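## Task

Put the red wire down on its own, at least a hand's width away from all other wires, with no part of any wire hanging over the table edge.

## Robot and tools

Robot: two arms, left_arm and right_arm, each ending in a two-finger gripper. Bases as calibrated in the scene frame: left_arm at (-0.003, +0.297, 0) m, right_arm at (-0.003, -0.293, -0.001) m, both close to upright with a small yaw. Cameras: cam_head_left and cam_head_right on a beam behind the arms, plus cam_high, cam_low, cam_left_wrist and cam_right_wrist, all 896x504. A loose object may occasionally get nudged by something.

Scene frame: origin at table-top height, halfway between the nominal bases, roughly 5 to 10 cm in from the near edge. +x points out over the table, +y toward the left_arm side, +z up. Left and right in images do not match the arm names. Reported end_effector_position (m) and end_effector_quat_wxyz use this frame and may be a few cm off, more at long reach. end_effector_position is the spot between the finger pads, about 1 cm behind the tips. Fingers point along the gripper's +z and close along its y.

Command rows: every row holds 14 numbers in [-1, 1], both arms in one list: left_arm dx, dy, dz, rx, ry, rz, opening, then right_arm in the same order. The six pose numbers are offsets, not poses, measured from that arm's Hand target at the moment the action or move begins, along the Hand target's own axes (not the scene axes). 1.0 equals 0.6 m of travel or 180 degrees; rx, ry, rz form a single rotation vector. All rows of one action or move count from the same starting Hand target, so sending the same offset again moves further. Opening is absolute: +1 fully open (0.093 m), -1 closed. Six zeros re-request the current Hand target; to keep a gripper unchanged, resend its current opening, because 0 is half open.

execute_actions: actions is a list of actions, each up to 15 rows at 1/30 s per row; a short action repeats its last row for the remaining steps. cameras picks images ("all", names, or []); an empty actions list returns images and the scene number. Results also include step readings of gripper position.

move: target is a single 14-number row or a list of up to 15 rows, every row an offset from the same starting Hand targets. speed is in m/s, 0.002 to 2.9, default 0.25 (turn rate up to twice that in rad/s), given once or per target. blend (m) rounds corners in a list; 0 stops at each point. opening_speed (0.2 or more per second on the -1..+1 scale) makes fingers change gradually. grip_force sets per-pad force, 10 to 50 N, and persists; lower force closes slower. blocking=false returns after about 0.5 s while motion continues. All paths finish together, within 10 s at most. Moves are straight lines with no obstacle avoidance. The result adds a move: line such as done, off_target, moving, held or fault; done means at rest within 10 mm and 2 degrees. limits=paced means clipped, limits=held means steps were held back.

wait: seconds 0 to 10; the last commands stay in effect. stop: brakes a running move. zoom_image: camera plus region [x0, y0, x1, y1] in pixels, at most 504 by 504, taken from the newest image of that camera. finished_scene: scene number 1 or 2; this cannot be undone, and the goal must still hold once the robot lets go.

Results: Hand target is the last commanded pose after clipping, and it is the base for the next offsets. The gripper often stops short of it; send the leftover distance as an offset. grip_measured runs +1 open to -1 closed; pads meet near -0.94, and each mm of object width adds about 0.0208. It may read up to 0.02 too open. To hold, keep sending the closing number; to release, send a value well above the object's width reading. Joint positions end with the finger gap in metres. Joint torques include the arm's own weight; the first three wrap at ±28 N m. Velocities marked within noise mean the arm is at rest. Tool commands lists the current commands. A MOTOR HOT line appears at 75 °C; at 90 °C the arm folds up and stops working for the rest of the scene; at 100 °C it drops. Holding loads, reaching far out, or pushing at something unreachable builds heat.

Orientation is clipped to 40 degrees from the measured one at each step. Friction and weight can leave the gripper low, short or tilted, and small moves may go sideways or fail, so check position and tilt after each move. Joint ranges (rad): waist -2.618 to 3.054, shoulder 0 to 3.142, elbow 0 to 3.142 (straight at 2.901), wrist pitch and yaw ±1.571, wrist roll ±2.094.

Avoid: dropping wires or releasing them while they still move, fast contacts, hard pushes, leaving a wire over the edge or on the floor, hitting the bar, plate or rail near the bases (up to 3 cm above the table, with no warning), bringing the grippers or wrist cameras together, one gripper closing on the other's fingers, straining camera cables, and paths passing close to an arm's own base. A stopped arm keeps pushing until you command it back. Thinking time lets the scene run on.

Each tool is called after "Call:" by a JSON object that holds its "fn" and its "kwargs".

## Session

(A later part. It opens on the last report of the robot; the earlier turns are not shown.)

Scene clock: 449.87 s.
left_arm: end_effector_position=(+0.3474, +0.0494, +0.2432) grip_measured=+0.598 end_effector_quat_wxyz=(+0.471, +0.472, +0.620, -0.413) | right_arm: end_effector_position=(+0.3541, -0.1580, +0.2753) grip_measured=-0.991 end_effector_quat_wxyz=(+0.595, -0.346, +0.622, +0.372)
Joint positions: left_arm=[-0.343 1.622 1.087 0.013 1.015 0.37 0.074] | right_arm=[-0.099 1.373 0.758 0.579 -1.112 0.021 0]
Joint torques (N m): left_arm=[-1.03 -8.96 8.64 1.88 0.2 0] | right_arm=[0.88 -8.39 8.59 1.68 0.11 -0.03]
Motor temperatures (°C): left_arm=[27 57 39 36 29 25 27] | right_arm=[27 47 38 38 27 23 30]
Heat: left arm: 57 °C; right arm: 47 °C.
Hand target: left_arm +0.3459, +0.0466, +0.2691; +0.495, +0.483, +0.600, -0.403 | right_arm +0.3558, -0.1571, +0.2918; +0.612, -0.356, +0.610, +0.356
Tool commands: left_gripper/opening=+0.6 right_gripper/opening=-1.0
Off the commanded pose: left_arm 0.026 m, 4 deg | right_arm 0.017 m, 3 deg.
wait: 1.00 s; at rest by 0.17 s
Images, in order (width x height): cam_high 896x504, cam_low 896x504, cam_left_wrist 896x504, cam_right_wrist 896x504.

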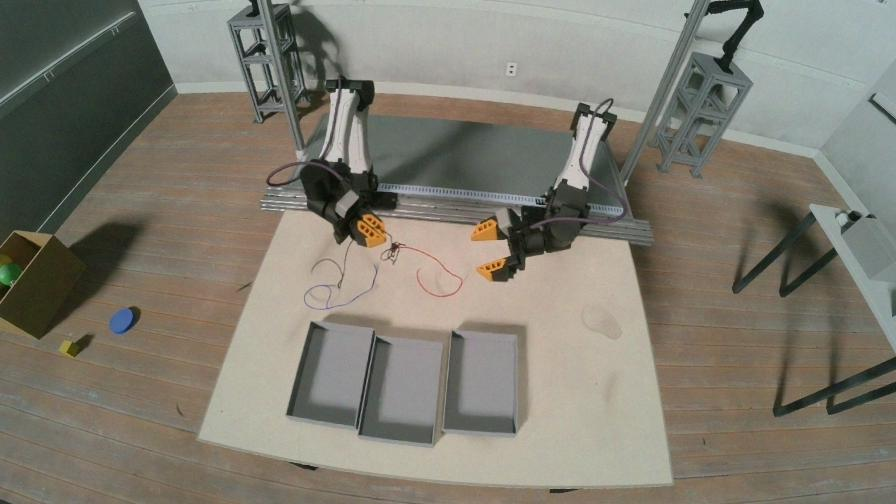

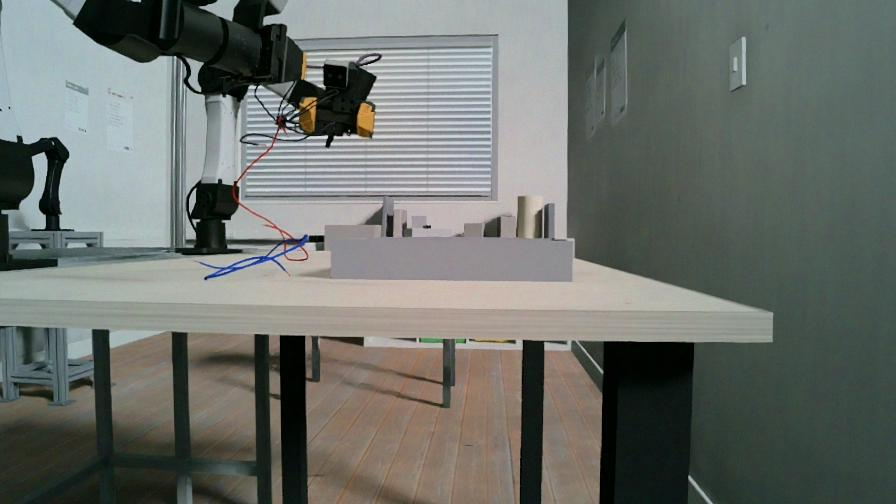

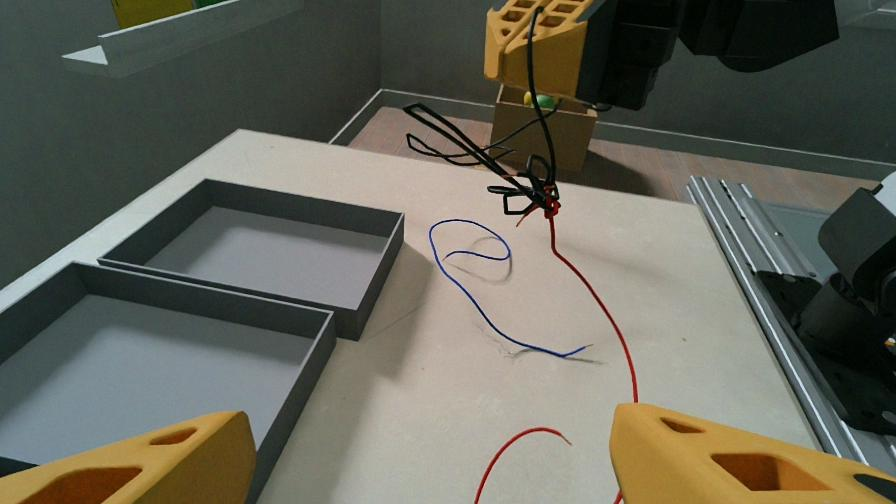

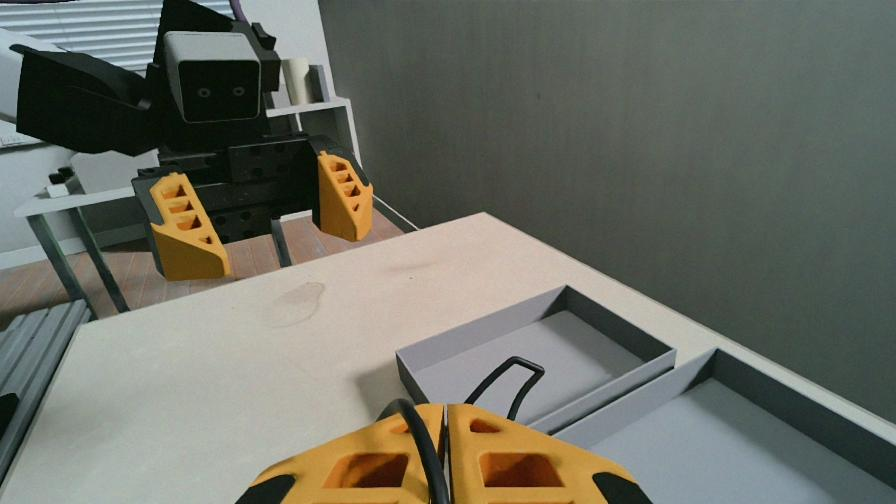

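Call:
{"fn": "zoom_image", "kwargs": {"camera": "cam_high", "region": [350, 190, 510, 310]}}

Call:
{"fn": "zoom_image", "kwargs": {"camera": "cam_left_wrist", "region": [380, 60, 630, 260]}}

Scaled by 3.150 from the camera's 896x504 image, which has a finer 1280x720 frame.

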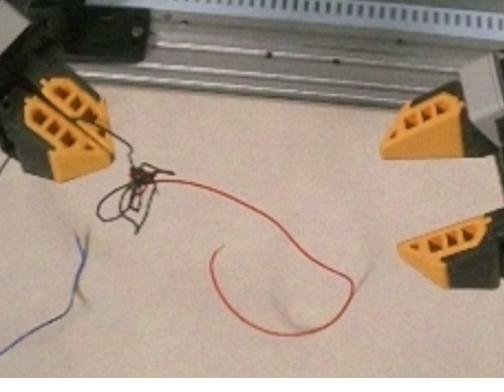

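Scaled by 2.016 from the camera's 896x504 image, which has a finer 1280x720 frame.

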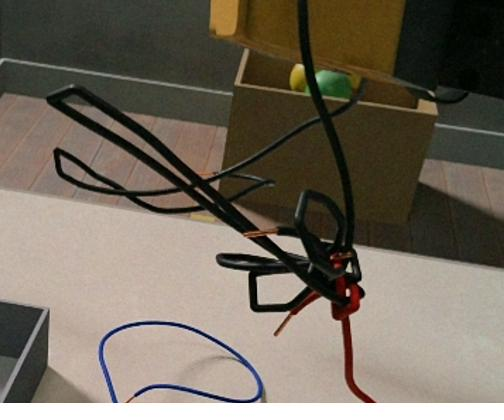

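Call:
{"fn": "move", "kwargs": {"target": [0.05,0.08,0.04,0,0,-0.5,0.2, 0,0,0,0,0,0,-1], "speed": 0.3, "cameras": ["cam_left_wrist","cam_high","cam_low"]}}

Scene clock: 473.23 s.
left_arm: end_effector_position=(+0.3897, +0.0399, +0.2282) grip_measured=+0.202 end_effector_quat_wxyz=(+0.058, -0.089, +0.771, -0.627) | right_arm: end_effector_position=(+0.3542, -0.1580, +0.2752) grip_measured=-0.991 end_effector_quat_wxyz=(+0.595, -0.346, +0.622, +0.372)
Joint positions: left_arm=[-0.333 1.795 1.209 0.077 1.022 -1.163 0.055] | right_arm=[-0.099 1.373 0.758 0.578 -1.112 0.021 0]
Joint torques (N m): left_arm=[0.23 -6.61 7.95 2.24 0.33 -0.09] | right_arm=[1.09 -8.47 8.64 1.65 0.13 -0.03]
Motor temperatures (°C): left_arm=[26 57 42 36 29 25 27] | right_arm=[27 47 39 38 27 24 30]
Heat: left arm: 57 °C; right arm: 47 °C.
Hand target: left_arm +0.3964, +0.0389, +0.2350; +0.065, -0.083, +0.766, -0.635 | right_arm +0.3559, -0.1571, +0.2918; +0.612, -0.356, +0.610, +0.356
Off the commanded pose: left_arm 0.010 m, 1 deg | right_arm 0.017 m, 3 deg.
move: off_target (right_arm)
Images, in order (width x height): cam_high 896x504, cam_low 896x504, cam_left_wrist 896x504.

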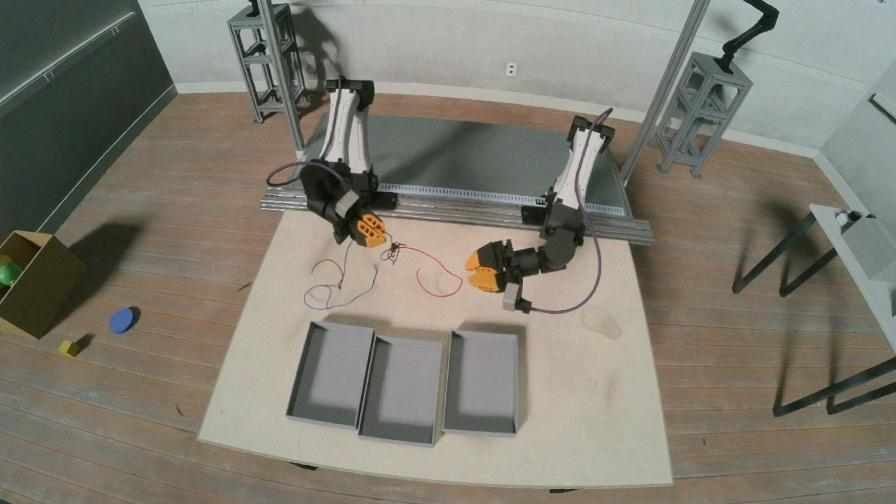

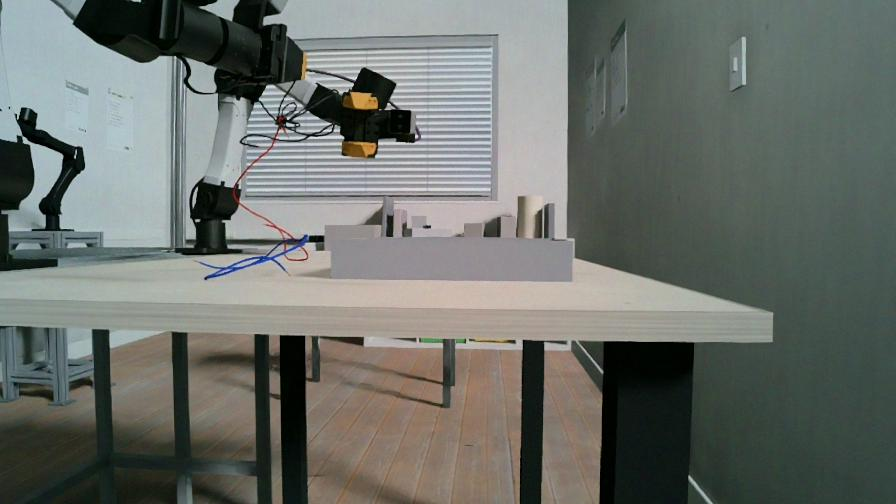

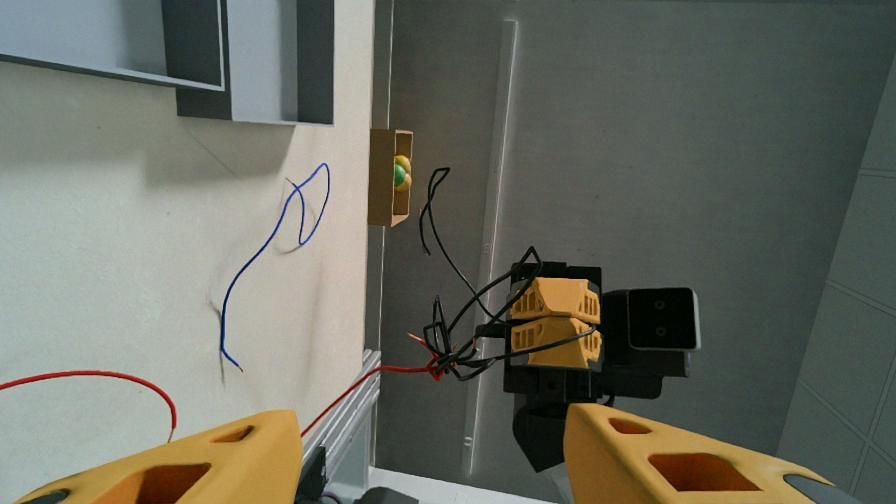

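Call:
{"fn": "move", "kwargs": {"target": [0.06,-0.05,0.15,0,0,0,0.0, 0,0,0,0,0,0,-1], "speed": 0.12, "cameras": ["cam_left_wrist","cam_high","cam_low"]}}

Call:
{"fn": "zoom_image", "kwargs": {"camera": "cam_high", "region": [350, 190, 510, 310]}}

Call:
{"fn": "zoom_image", "kwargs": {"camera": "cam_low", "region": [230, 40, 410, 180]}}

Scene clock: 484.30 s.
left_arm: end_effector_position=(+0.3735, -0.0547, +0.2386) grip_measured=+0.002 end_effector_quat_wxyz=(+0.054, -0.087, +0.773, -0.626) | right_arm: end_effector_position=(+0.3542, -0.1580, +0.2752) grip_measured=-0.991 end_effector_quat_wxyz=(+0.595, -0.346, +0.622, +0.372)
Joint positions: left_arm=[-0.57 1.869 1.299 0.185 0.815 -1.326 0.045] | right_arm=[-0.099 1.373 0.758 0.578 -1.112 0.021 0]
Joint torques (N m): left_arm=[-0.65 -7.04 8.83 2.42 0.08 -0.09] | right_arm=[0.72 -8.24 8.72 1.65 0.1 -0.05]
Motor temperatures (°C): left_arm=[26 55 42 37 29 25 26] | right_arm=[27 47 39 37 27 24 30]
Heat: left arm: 55 °C; right arm: 47 °C.
Hand target: left_arm +0.3809, -0.0606, +0.2480; +0.065, -0.083, +0.766, -0.635 | right_arm +0.3559, -0.1571, +0.2918; +0.612, -0.356, +0.610, +0.356
Off the commanded pose: left_arm 0.013 m, 2 deg | right_arm 0.017 m, 3 deg.
move: off_target (left_arm, right_arm)
Images, in order (width x height): cam_high 896x504, cam_low 896x504, cam_left_wrist 896x504.

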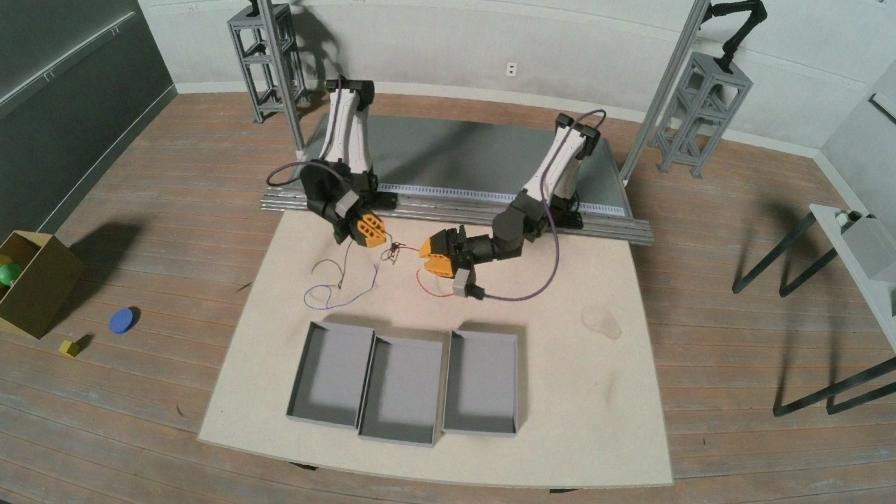

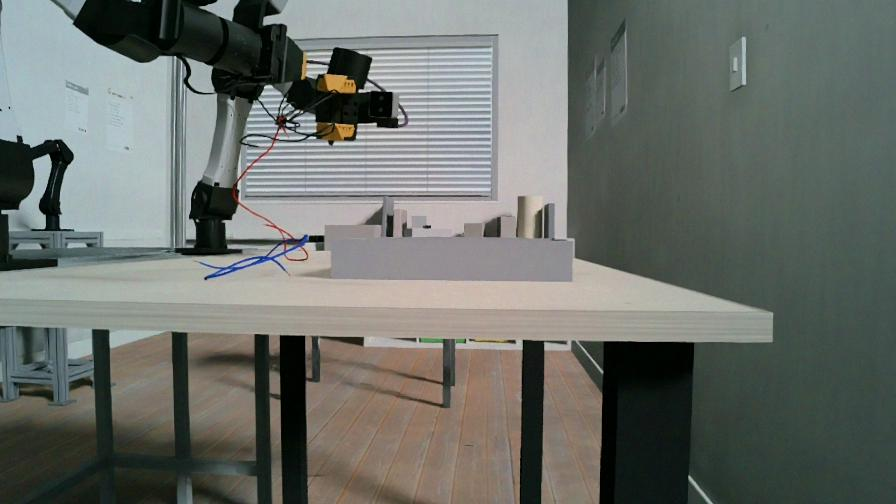

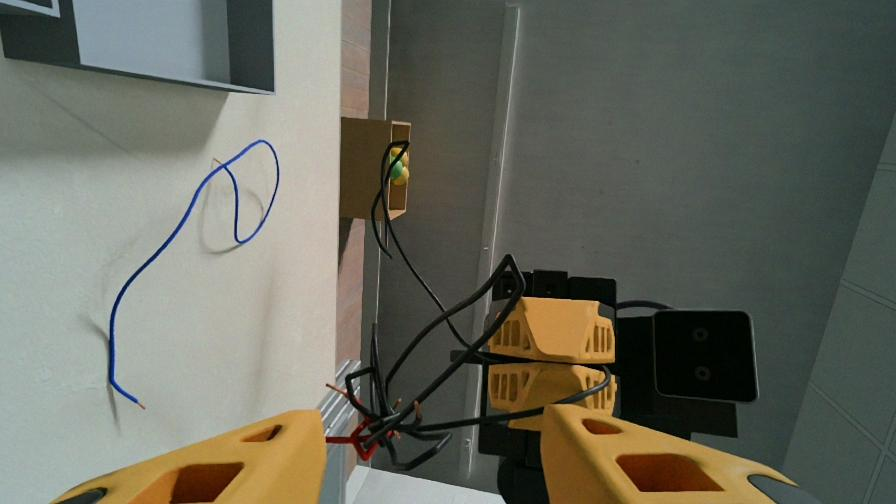

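Scaled by 3.150 from the camera's 896x504 image, which has a finer 1280x720 frame.

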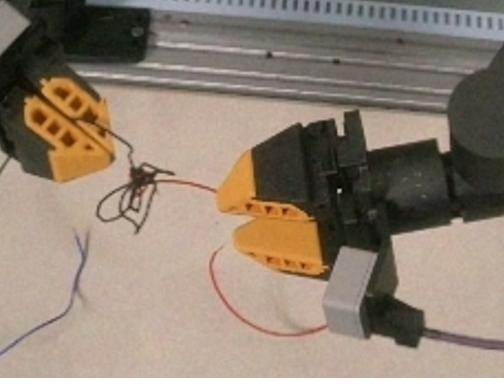

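Scaled by 2.800 from the camera's 896x504 image, which has a finer 1280x720 frame.

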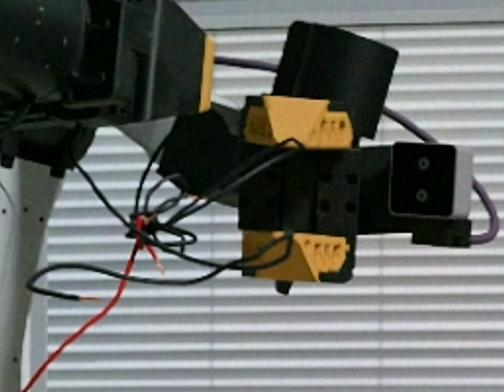

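Call:
{"fn": "move", "kwargs": {"target": [[-0.025,-0.012,0.0,0,0,0,0.2, 0,0,0,0,0,0,-1],[-0.025,-0.012,0.09,0,0,0,0.2, 0,0,0,0,0,0,-1],[-0.025,-0.012,0.09,0,0,0,-1, 0,0,0,0,0,0,-1]], "speed": 0.1, "opening_speed": 1.5, "cameras": ["cam_left_wrist","cam_high","cam_low"]}}

Call:
{"fn": "zoom_image", "kwargs": {"camera": "cam_high", "region": [350, 190, 510, 310]}}

Call:
{"fn": "zoom_image", "kwargs": {"camera": "cam_low", "region": [230, 40, 410, 180]}}

Scene clock: 493.27 s.
left_arm: end_effector_position=(+0.4024, -0.1034, +0.2365) grip_measured=-0.972 end_effector_quat_wxyz=(+0.057, -0.088, +0.773, -0.626) | right_arm: end_effector_position=(+0.3542, -0.1580, +0.2752) grip_measured=-0.991 end_effector_quat_wxyz=(+0.595, -0.346, +0.622, +0.372)
Joint positions: left_arm=[-0.632 2.054 1.532 0.162 0.752 -1.357 0] | right_arm=[-0.099 1.373 0.758 0.578 -1.112 0.021 0]
Joint torques (N m): left_arm=[-0.7 -8.46 9.01 2.39 0.07 -0.07] | right_arm=[0.94 -8.31 8.44 1.7 0.12 -0.08]
Heat: left arm: 54 °C; right arm: 48 °C.
Hand target: left_arm +0.4071, -0.1105, +0.2449; +0.065, -0.083, +0.766, -0.635 | right_arm +0.3559, -0.1571, +0.2918; +0.612, -0.356, +0.610, +0.356
Off the commanded pose: left_arm 0.012 m, 2 deg | right_arm 0.017 m, 3 deg.
move: off_target (left_arm, right_arm); target 3's new opening was sent with left_arm's hand 0.012 m and 2 deg from that target
Images, in order (width x height): cam_high 896x504, cam_low 896x504, cam_left_wrist 896x504.

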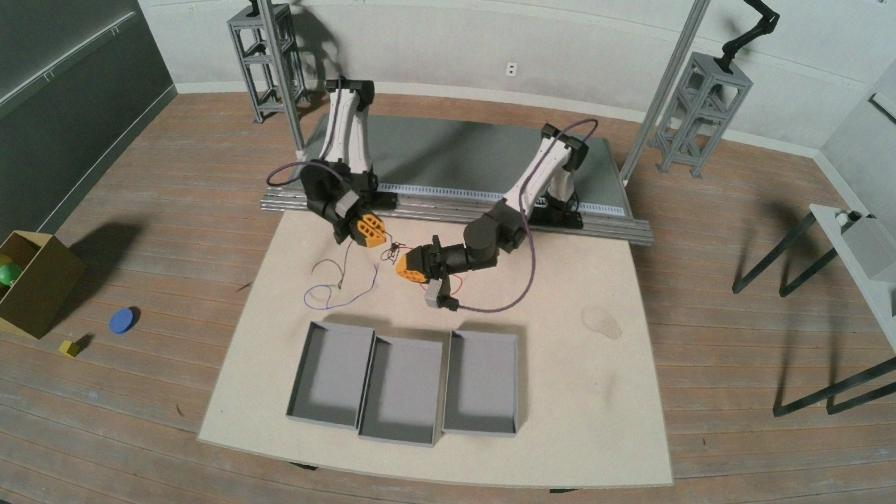

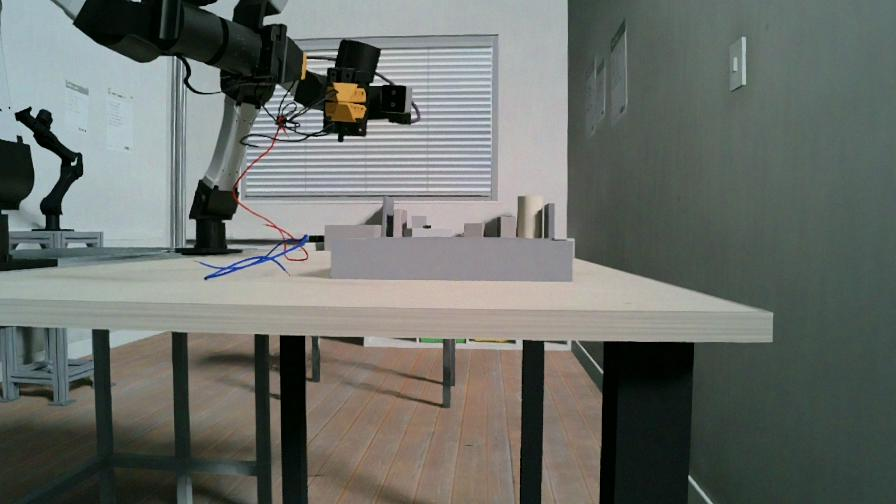

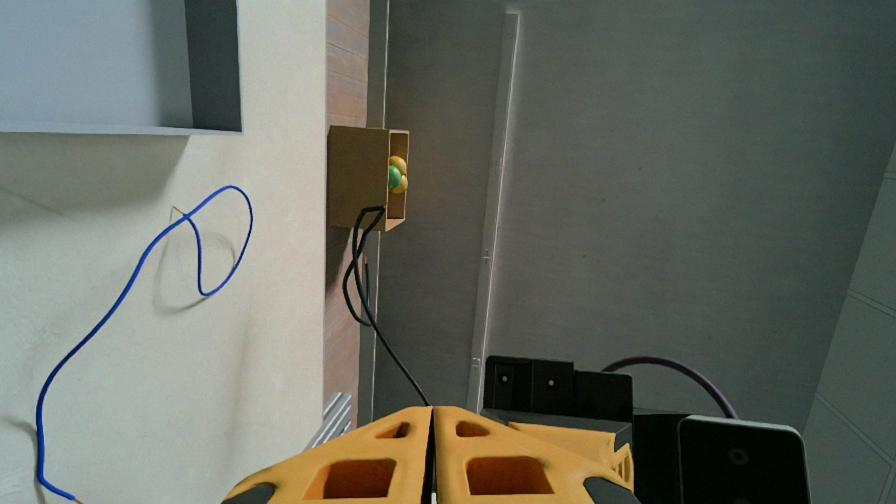

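Scaled by 3.150 from the camera's 896x504 image, which has a finer 1280x720 frame.

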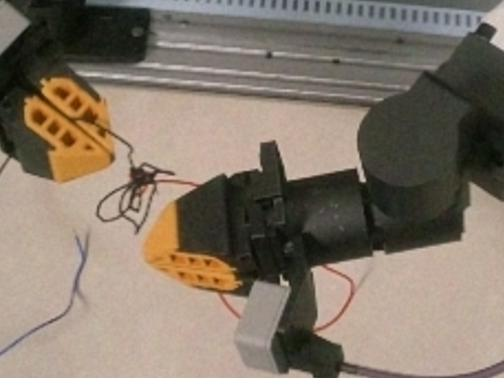

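Scaled by 2.800 from the camera's 896x504 image, which has a finer 1280x720 frame.

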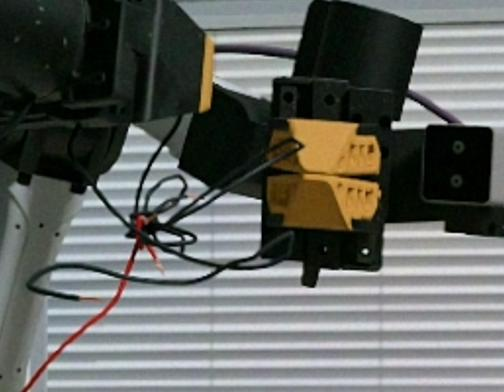

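Call:
{"fn": "move", "kwargs": {"target": [[0.0,-0.01,-0.05,0,0,0,0.1, 0,0,0,0,0,0,-1],[0.058,-0.018,-0.03,0,0,0,0.1, 0,0,0,0,0,0,-1],[0.058,-0.018,0.05,0,0,0,0.1, 0,0,0,0,0,0,-1]], "speed": 0.1, "cameras": ["cam_left_wrist","cam_high","cam_low"]}}

Call:
{"fn": "zoom_image", "kwargs": {"camera": "cam_high", "region": [350, 190, 510, 310]}}

Call:
{"fn": "zoom_image", "kwargs": {"camera": "cam_low", "region": [230, 40, 410, 180]}}

Scene clock: 501.87 s.
left_arm: end_effector_position=(+0.3758, -0.1414, +0.2413) grip_measured=+0.098 end_effector_quat_wxyz=(+0.058, -0.085, +0.773, -0.627) | right_arm: end_effector_position=(+0.3543, -0.1581, +0.2747) grip_measured=-0.991 end_effector_quat_wxyz=(+0.594, -0.345, +0.624, +0.373)
Joint positions: left_arm=[-0.734 2.055 1.54 0.186 0.657 -1.397 0.05] | right_arm=[-0.099 1.373 0.758 0.574 -1.111 0.021 0]
Joint torques (N m): left_arm=[-0.76 -8.61 9.11 2.37 0.02 -0.07] | right_arm=[0.87 -8.49 8.62 1.76 0.12 -0.06]
Motor temperatures (°C): left_arm=[26 55 42 39 28 25 26] | right_arm=[27 48 40 37 27 24 30]
Heat: left arm: 55 °C; right arm: 48 °C.
Hand target: left_arm +0.3796, -0.1487, +0.2502; +0.065, -0.083, +0.765, -0.635 | right_arm +0.3559, -0.1571, +0.2918; +0.612, -0.356, +0.610, +0.356
Off the commanded pose: left_arm 0.012 m, 1 deg | right_arm 0.017 m, 3 deg.
move: off_target (left_arm, right_arm)
Images, in order (width x height): cam_high 896x504, cam_low 896x504, cam_left_wrist 896x504.

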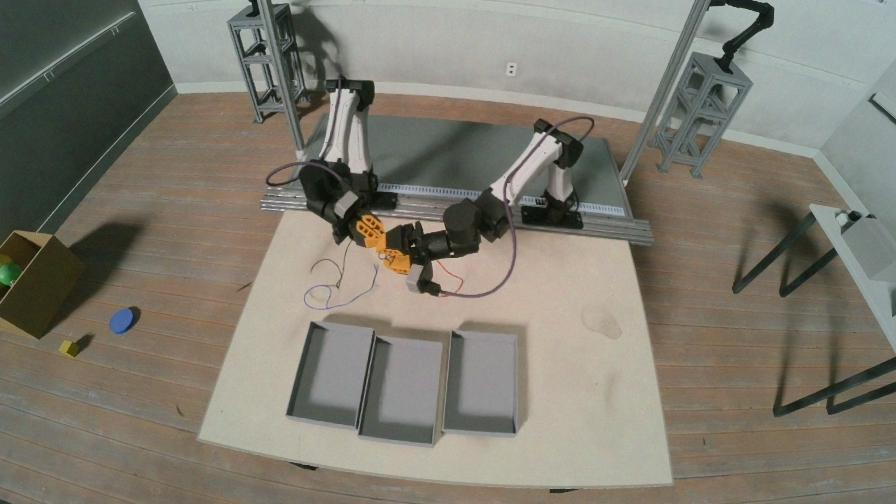

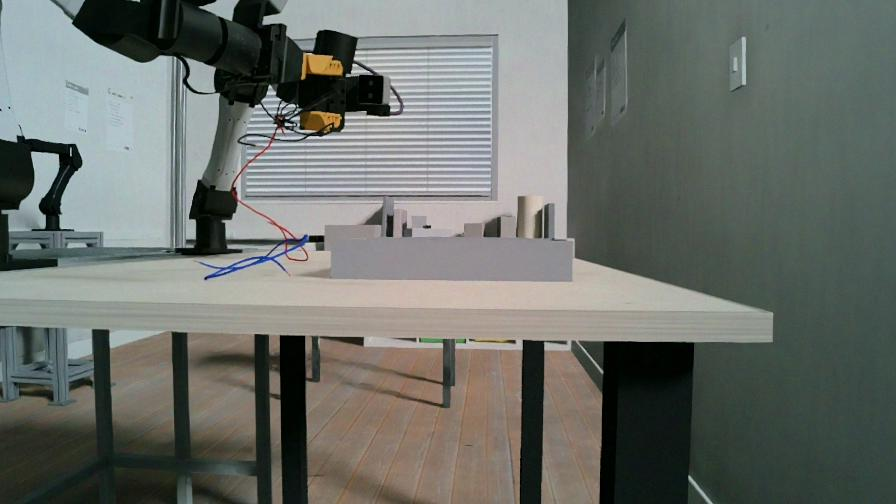

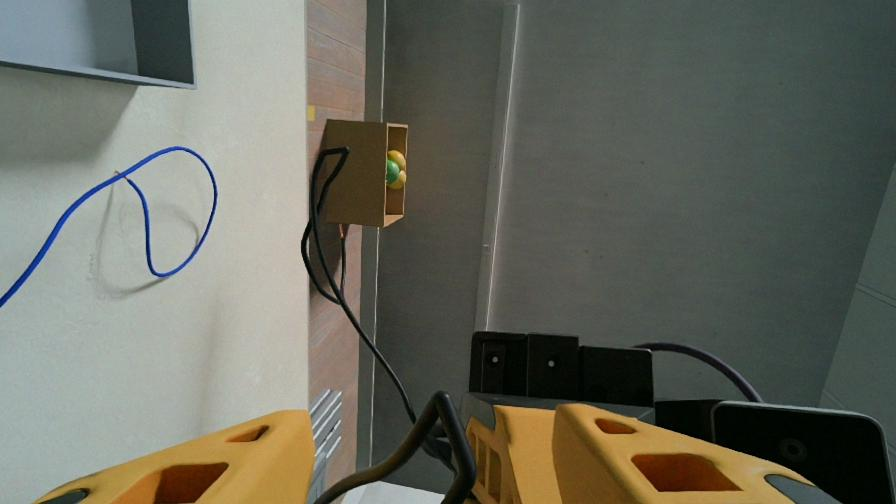

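Scaled by 3.150 from the camera's 896x504 image, which has a finer 1280x720 frame.

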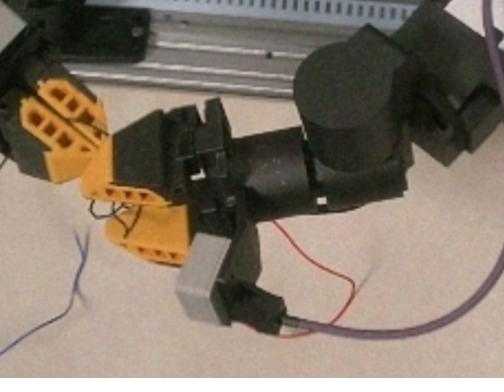

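Scaled by 2.800 from the camera's 896x504 image, which has a finer 1280x720 frame.

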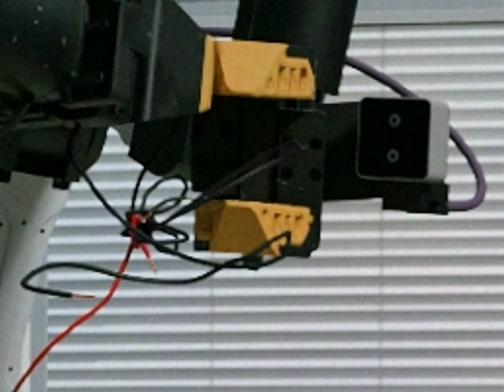

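Call:
{"fn": "move", "kwargs": {"target": [[0,0,-0.012,0,0,0,0.1, 0,0,0,0,0,0,-1],[0,0,-0.012,0,0,0,-1, 0,0,0,0,0,0,-1]], "speed": 0.06, "opening_speed": 1.5, "cameras": ["cam_left_wrist","cam_high","cam_low"]}}

Call:
{"fn": "zoom_image", "kwargs": {"camera": "cam_low", "region": [230, 40, 410, 180]}}

Scene clock: 506.83 s.
left_arm: end_effector_position=(+0.3758, -0.1414, +0.2413) grip_measured=-0.967 end_effector_quat_wxyz=(+0.058, -0.085, +0.773, -0.627) | right_arm: end_effector_position=(+0.3543, -0.1581, +0.2747) grip_measured=-0.991 end_effector_quat_wxyz=(+0.594, -0.345, +0.624, +0.373)
Joint positions: left_arm=[-0.734 2.055 1.54 0.186 0.657 -1.397 0] | right_arm=[-0.099 1.373 0.758 0.574 -1.111 0.021 0]
Joint torques (N m): left_arm=[0.09 -10.22 7.34 2.37 0.11 -0.03] | right_arm=[1.01 -8.25 8.42 1.7 0.04 -0.03]
Motor temperatures (°C): left_arm=[26 55 42 40 28 25 26] | right_arm=[27 48 40 37 27 24 30]
Heat: left arm: 55 °C; right arm: 48 °C.
Hand target: left_arm +0.3782, -0.1417, +0.2515; +0.065, -0.083, +0.765, -0.635 | right_arm +0.3559, -0.1571, +0.2918; +0.612, -0.356, +0.610, +0.356
Off the commanded pose: left_arm 0.011 m, 2 deg | right_arm 0.017 m, 3 deg.
move: off_target (left_arm, right_arm); target 2's new opening was sent with left_arm's hand 0.011 m and 2 deg from that target
Images, in order (width x height): cam_high 896x504, cam_low 896x504, cam_left_wrist 896x504.

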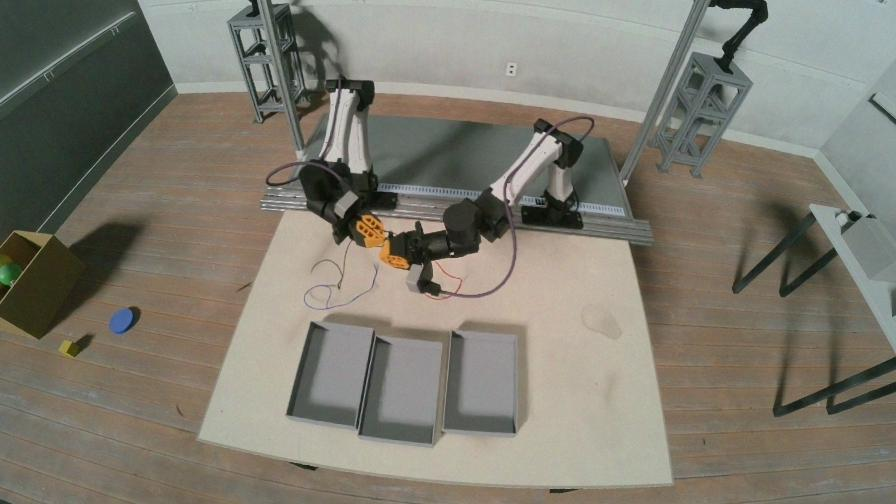

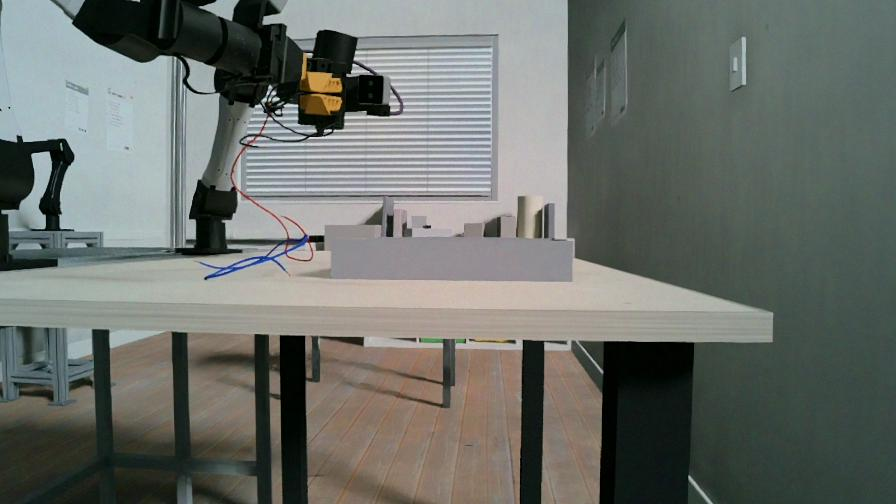

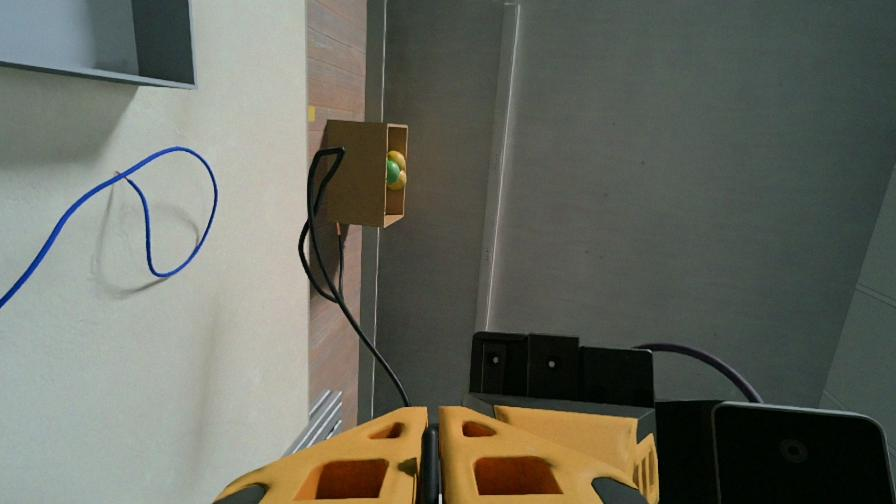

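Scaled by 2.800 from the camera's 896x504 image, which has a finer 1280x720 frame.

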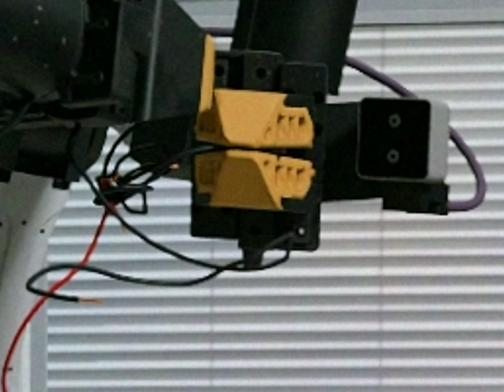

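Call:
{"fn": "move", "kwargs": {"target": [-0.123,0.033,-0.175,0,0,0,-1, 0,0,0,0,0,0,-1], "speed": 0.06, "cameras": ["cam_left_wrist","cam_high","cam_low","cam_right_wrist"]}}

Call:
{"fn": "zoom_image", "kwargs": {"camera": "cam_low", "region": [230, 40, 410, 180]}}

Call:
{"fn": "zoom_image", "kwargs": {"camera": "cam_high", "region": [350, 190, 510, 310]}}

Scene clock: 515.80 s.
left_arm: end_effector_position=(+0.4302, -0.0298, +0.2273) grip_measured=-0.967 end_effector_quat_wxyz=(+0.042, -0.096, +0.771, -0.628) | right_arm: end_effector_position=(+0.3540, -0.1573, +0.2740) grip_measured=-0.991 end_effector_quat_wxyz=(+0.593, -0.345, +0.624, +0.374)
Joint positions: left_arm=[-0.455 2.029 1.49 0.097 0.926 -1.282 0] | right_arm=[-0.096 1.373 0.758 0.57 -1.111 0.02 0]
Joint torques (N m): left_arm=[0.77 -13.31 6.23 1.94 0.17 0.2] | right_arm=[0.81 -8.46 8.59 1.73 0.17 -0.09]
Motor temperatures (°C): left_arm=[26 57 42 40 28 25 27] | right_arm=[27 48 41 37 27 24 30]
Heat: left arm: 57 °C; right arm: 48 °C.
Hand target: left_arm +0.4280, -0.0217, +0.2512; +0.065, -0.083, +0.766, -0.635 | right_arm +0.3558, -0.1570, +0.2918; +0.612, -0.356, +0.610, +0.356
Off the commanded pose: left_arm 0.025 m, 3 deg | right_arm 0.018 m, 4 deg.
move: off_target (left_arm, right_arm)
Images, in order (width x height): cam_high 896x504, cam_low 896x504, cam_left_wrist 896x504, cam_right_wrist 896x504.

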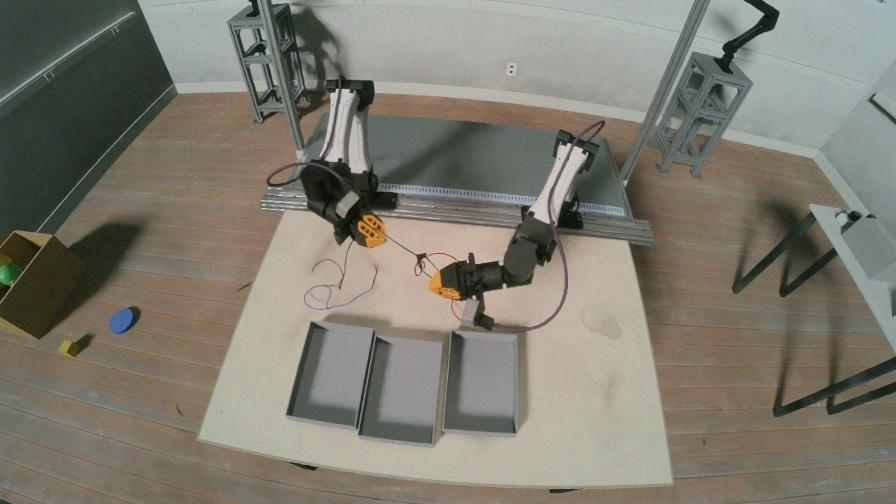

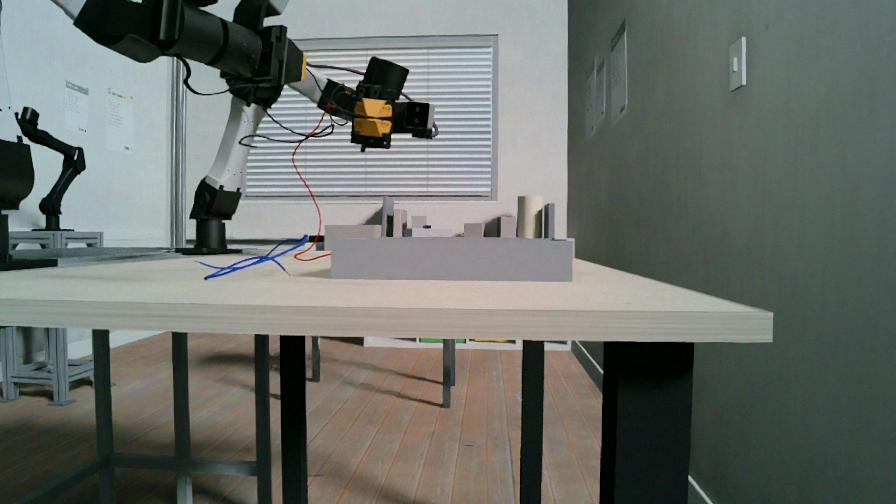

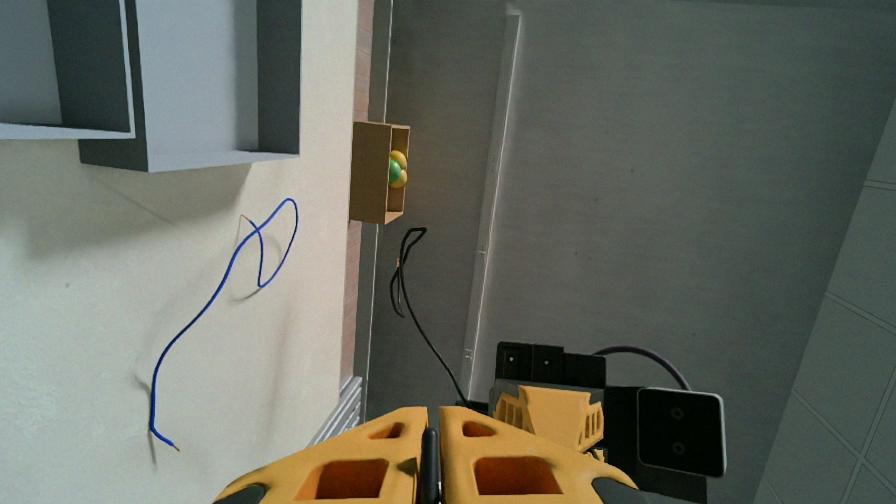

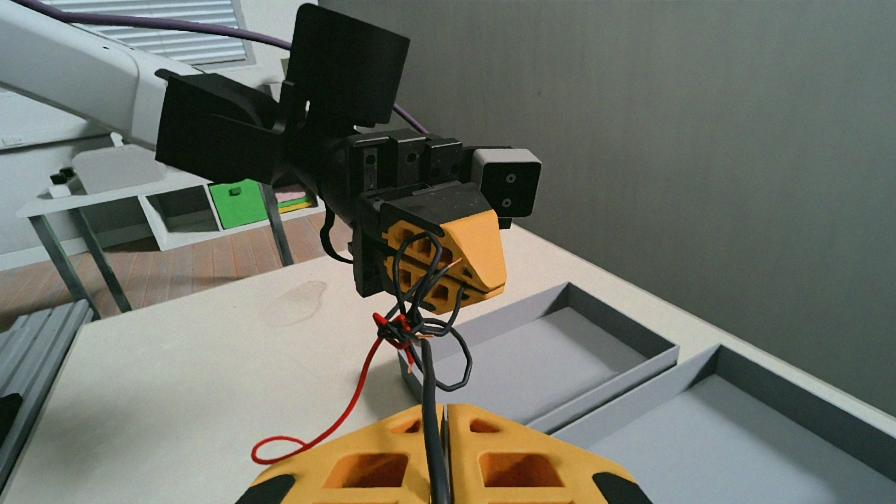

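Scaled by 2.800 from the camera's 896x504 image, which has a finer 1280x720 frame.

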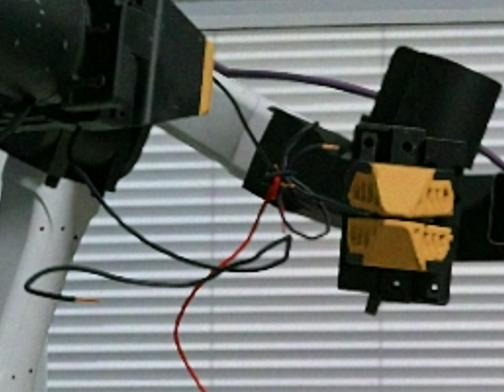

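Scaled by 3.150 from the camera's 896x504 image, which has a finer 1280x720 frame.

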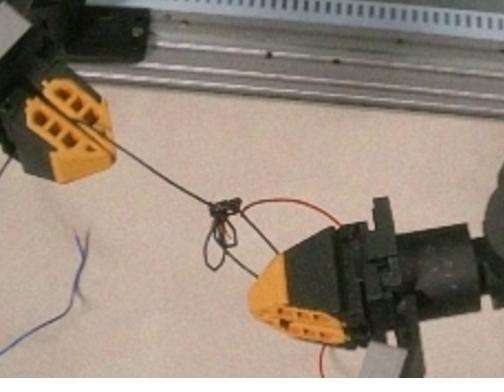

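Call:
{"fn": "move", "kwargs": {"target": [-0.1,0.02,-0.15,0,0,0,-1, 0,-0.06,-0.1,0,0,0,-1], "speed": 0.05, "cameras": ["cam_high","cam_low","cam_right_wrist"]}}

Call:
{"fn": "zoom_image", "kwargs": {"camera": "cam_right_wrist", "region": [250, 100, 600, 400]}}

Call:
{"fn": "zoom_image", "kwargs": {"camera": "cam_high", "region": [350, 190, 510, 310]}}

Scene clock: 523.30 s.
left_arm: end_effector_position=(+0.4626, +0.0836, +0.2519) grip_measured=-0.967 end_effector_quat_wxyz=(+0.055, -0.093, +0.764, -0.636) | right_arm: end_effector_position=(+0.3540, -0.2245, +0.2855) grip_measured=-0.991 end_effector_quat_wxyz=(+0.607, -0.347, +0.617, +0.361)
Joint positions: left_arm=[-0.192 2.015 1.617 -0.214 1.153 -1.05 0] | right_arm=[-0.329 1.394 0.806 0.566 -1.325 0.006 0]
Joint torques (N m): left_arm=[-0.73 -8.24 8.75 1.72 0.23 0.2] | right_arm=[-0.28 -5.2 8.51 1.68 -0.17 0.11]
Motor temperatures (°C): left_arm=[26 59 42 39 28 25 27] | right_arm=[27 48 41 38 27 24 30]
Heat: left arm: 59 °C; right arm: 48 °C.
Hand target: left_arm +0.4676, +0.0794, +0.2557; +0.065, -0.083, +0.766, -0.635 | right_arm +0.3576, -0.2270, +0.2918; +0.612, -0.356, +0.610, +0.356
Off the commanded pose: left_arm 0.008 m, 2 deg | right_arm 0.008 m, 2 deg.
move: done
Images, in order (width x height): cam_high 896x504, cam_low 896x504, cam_right_wrist 896x504.

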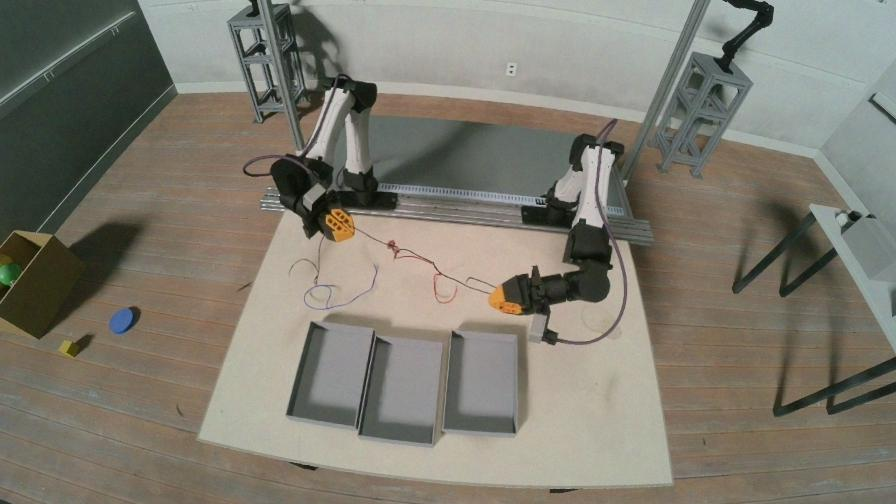

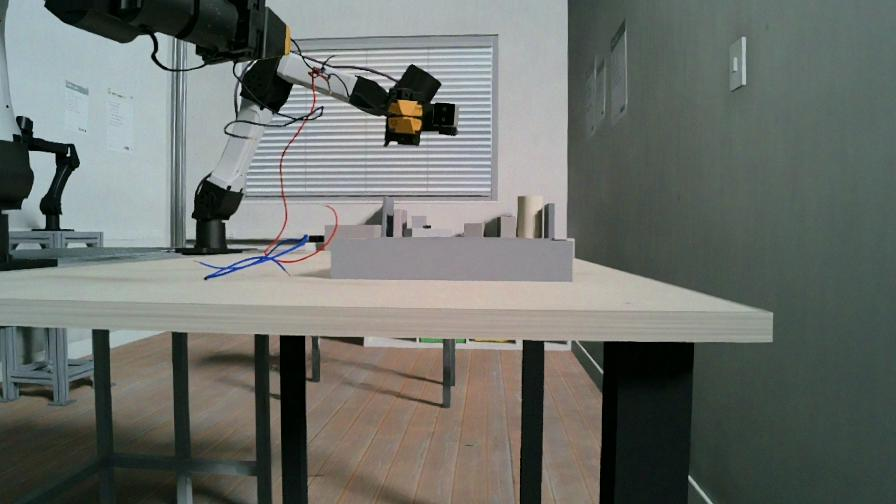

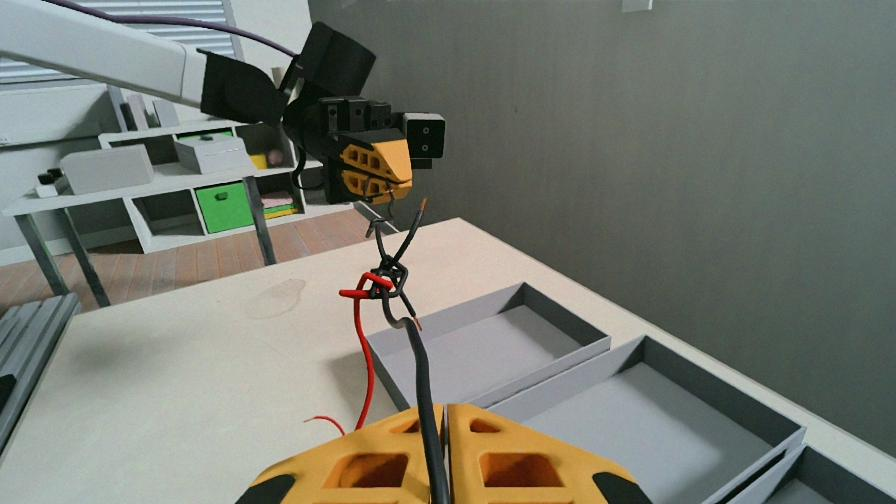

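Scaled by 1.440 from the camera's 896x504 image, which has a finer 1280x720 frame.

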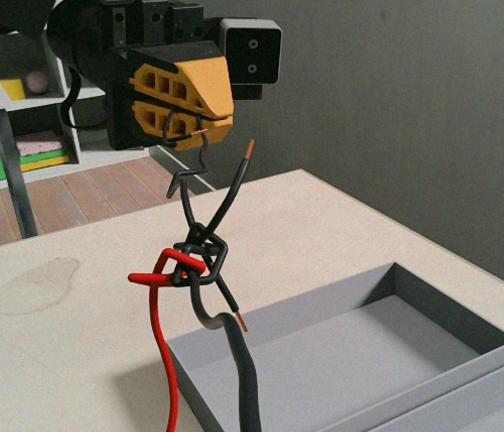

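Scaled by 3.150 from the camera's 896x504 image, which has a finer 1280x720 frame.

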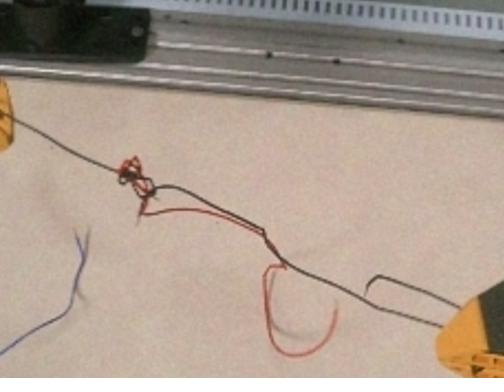

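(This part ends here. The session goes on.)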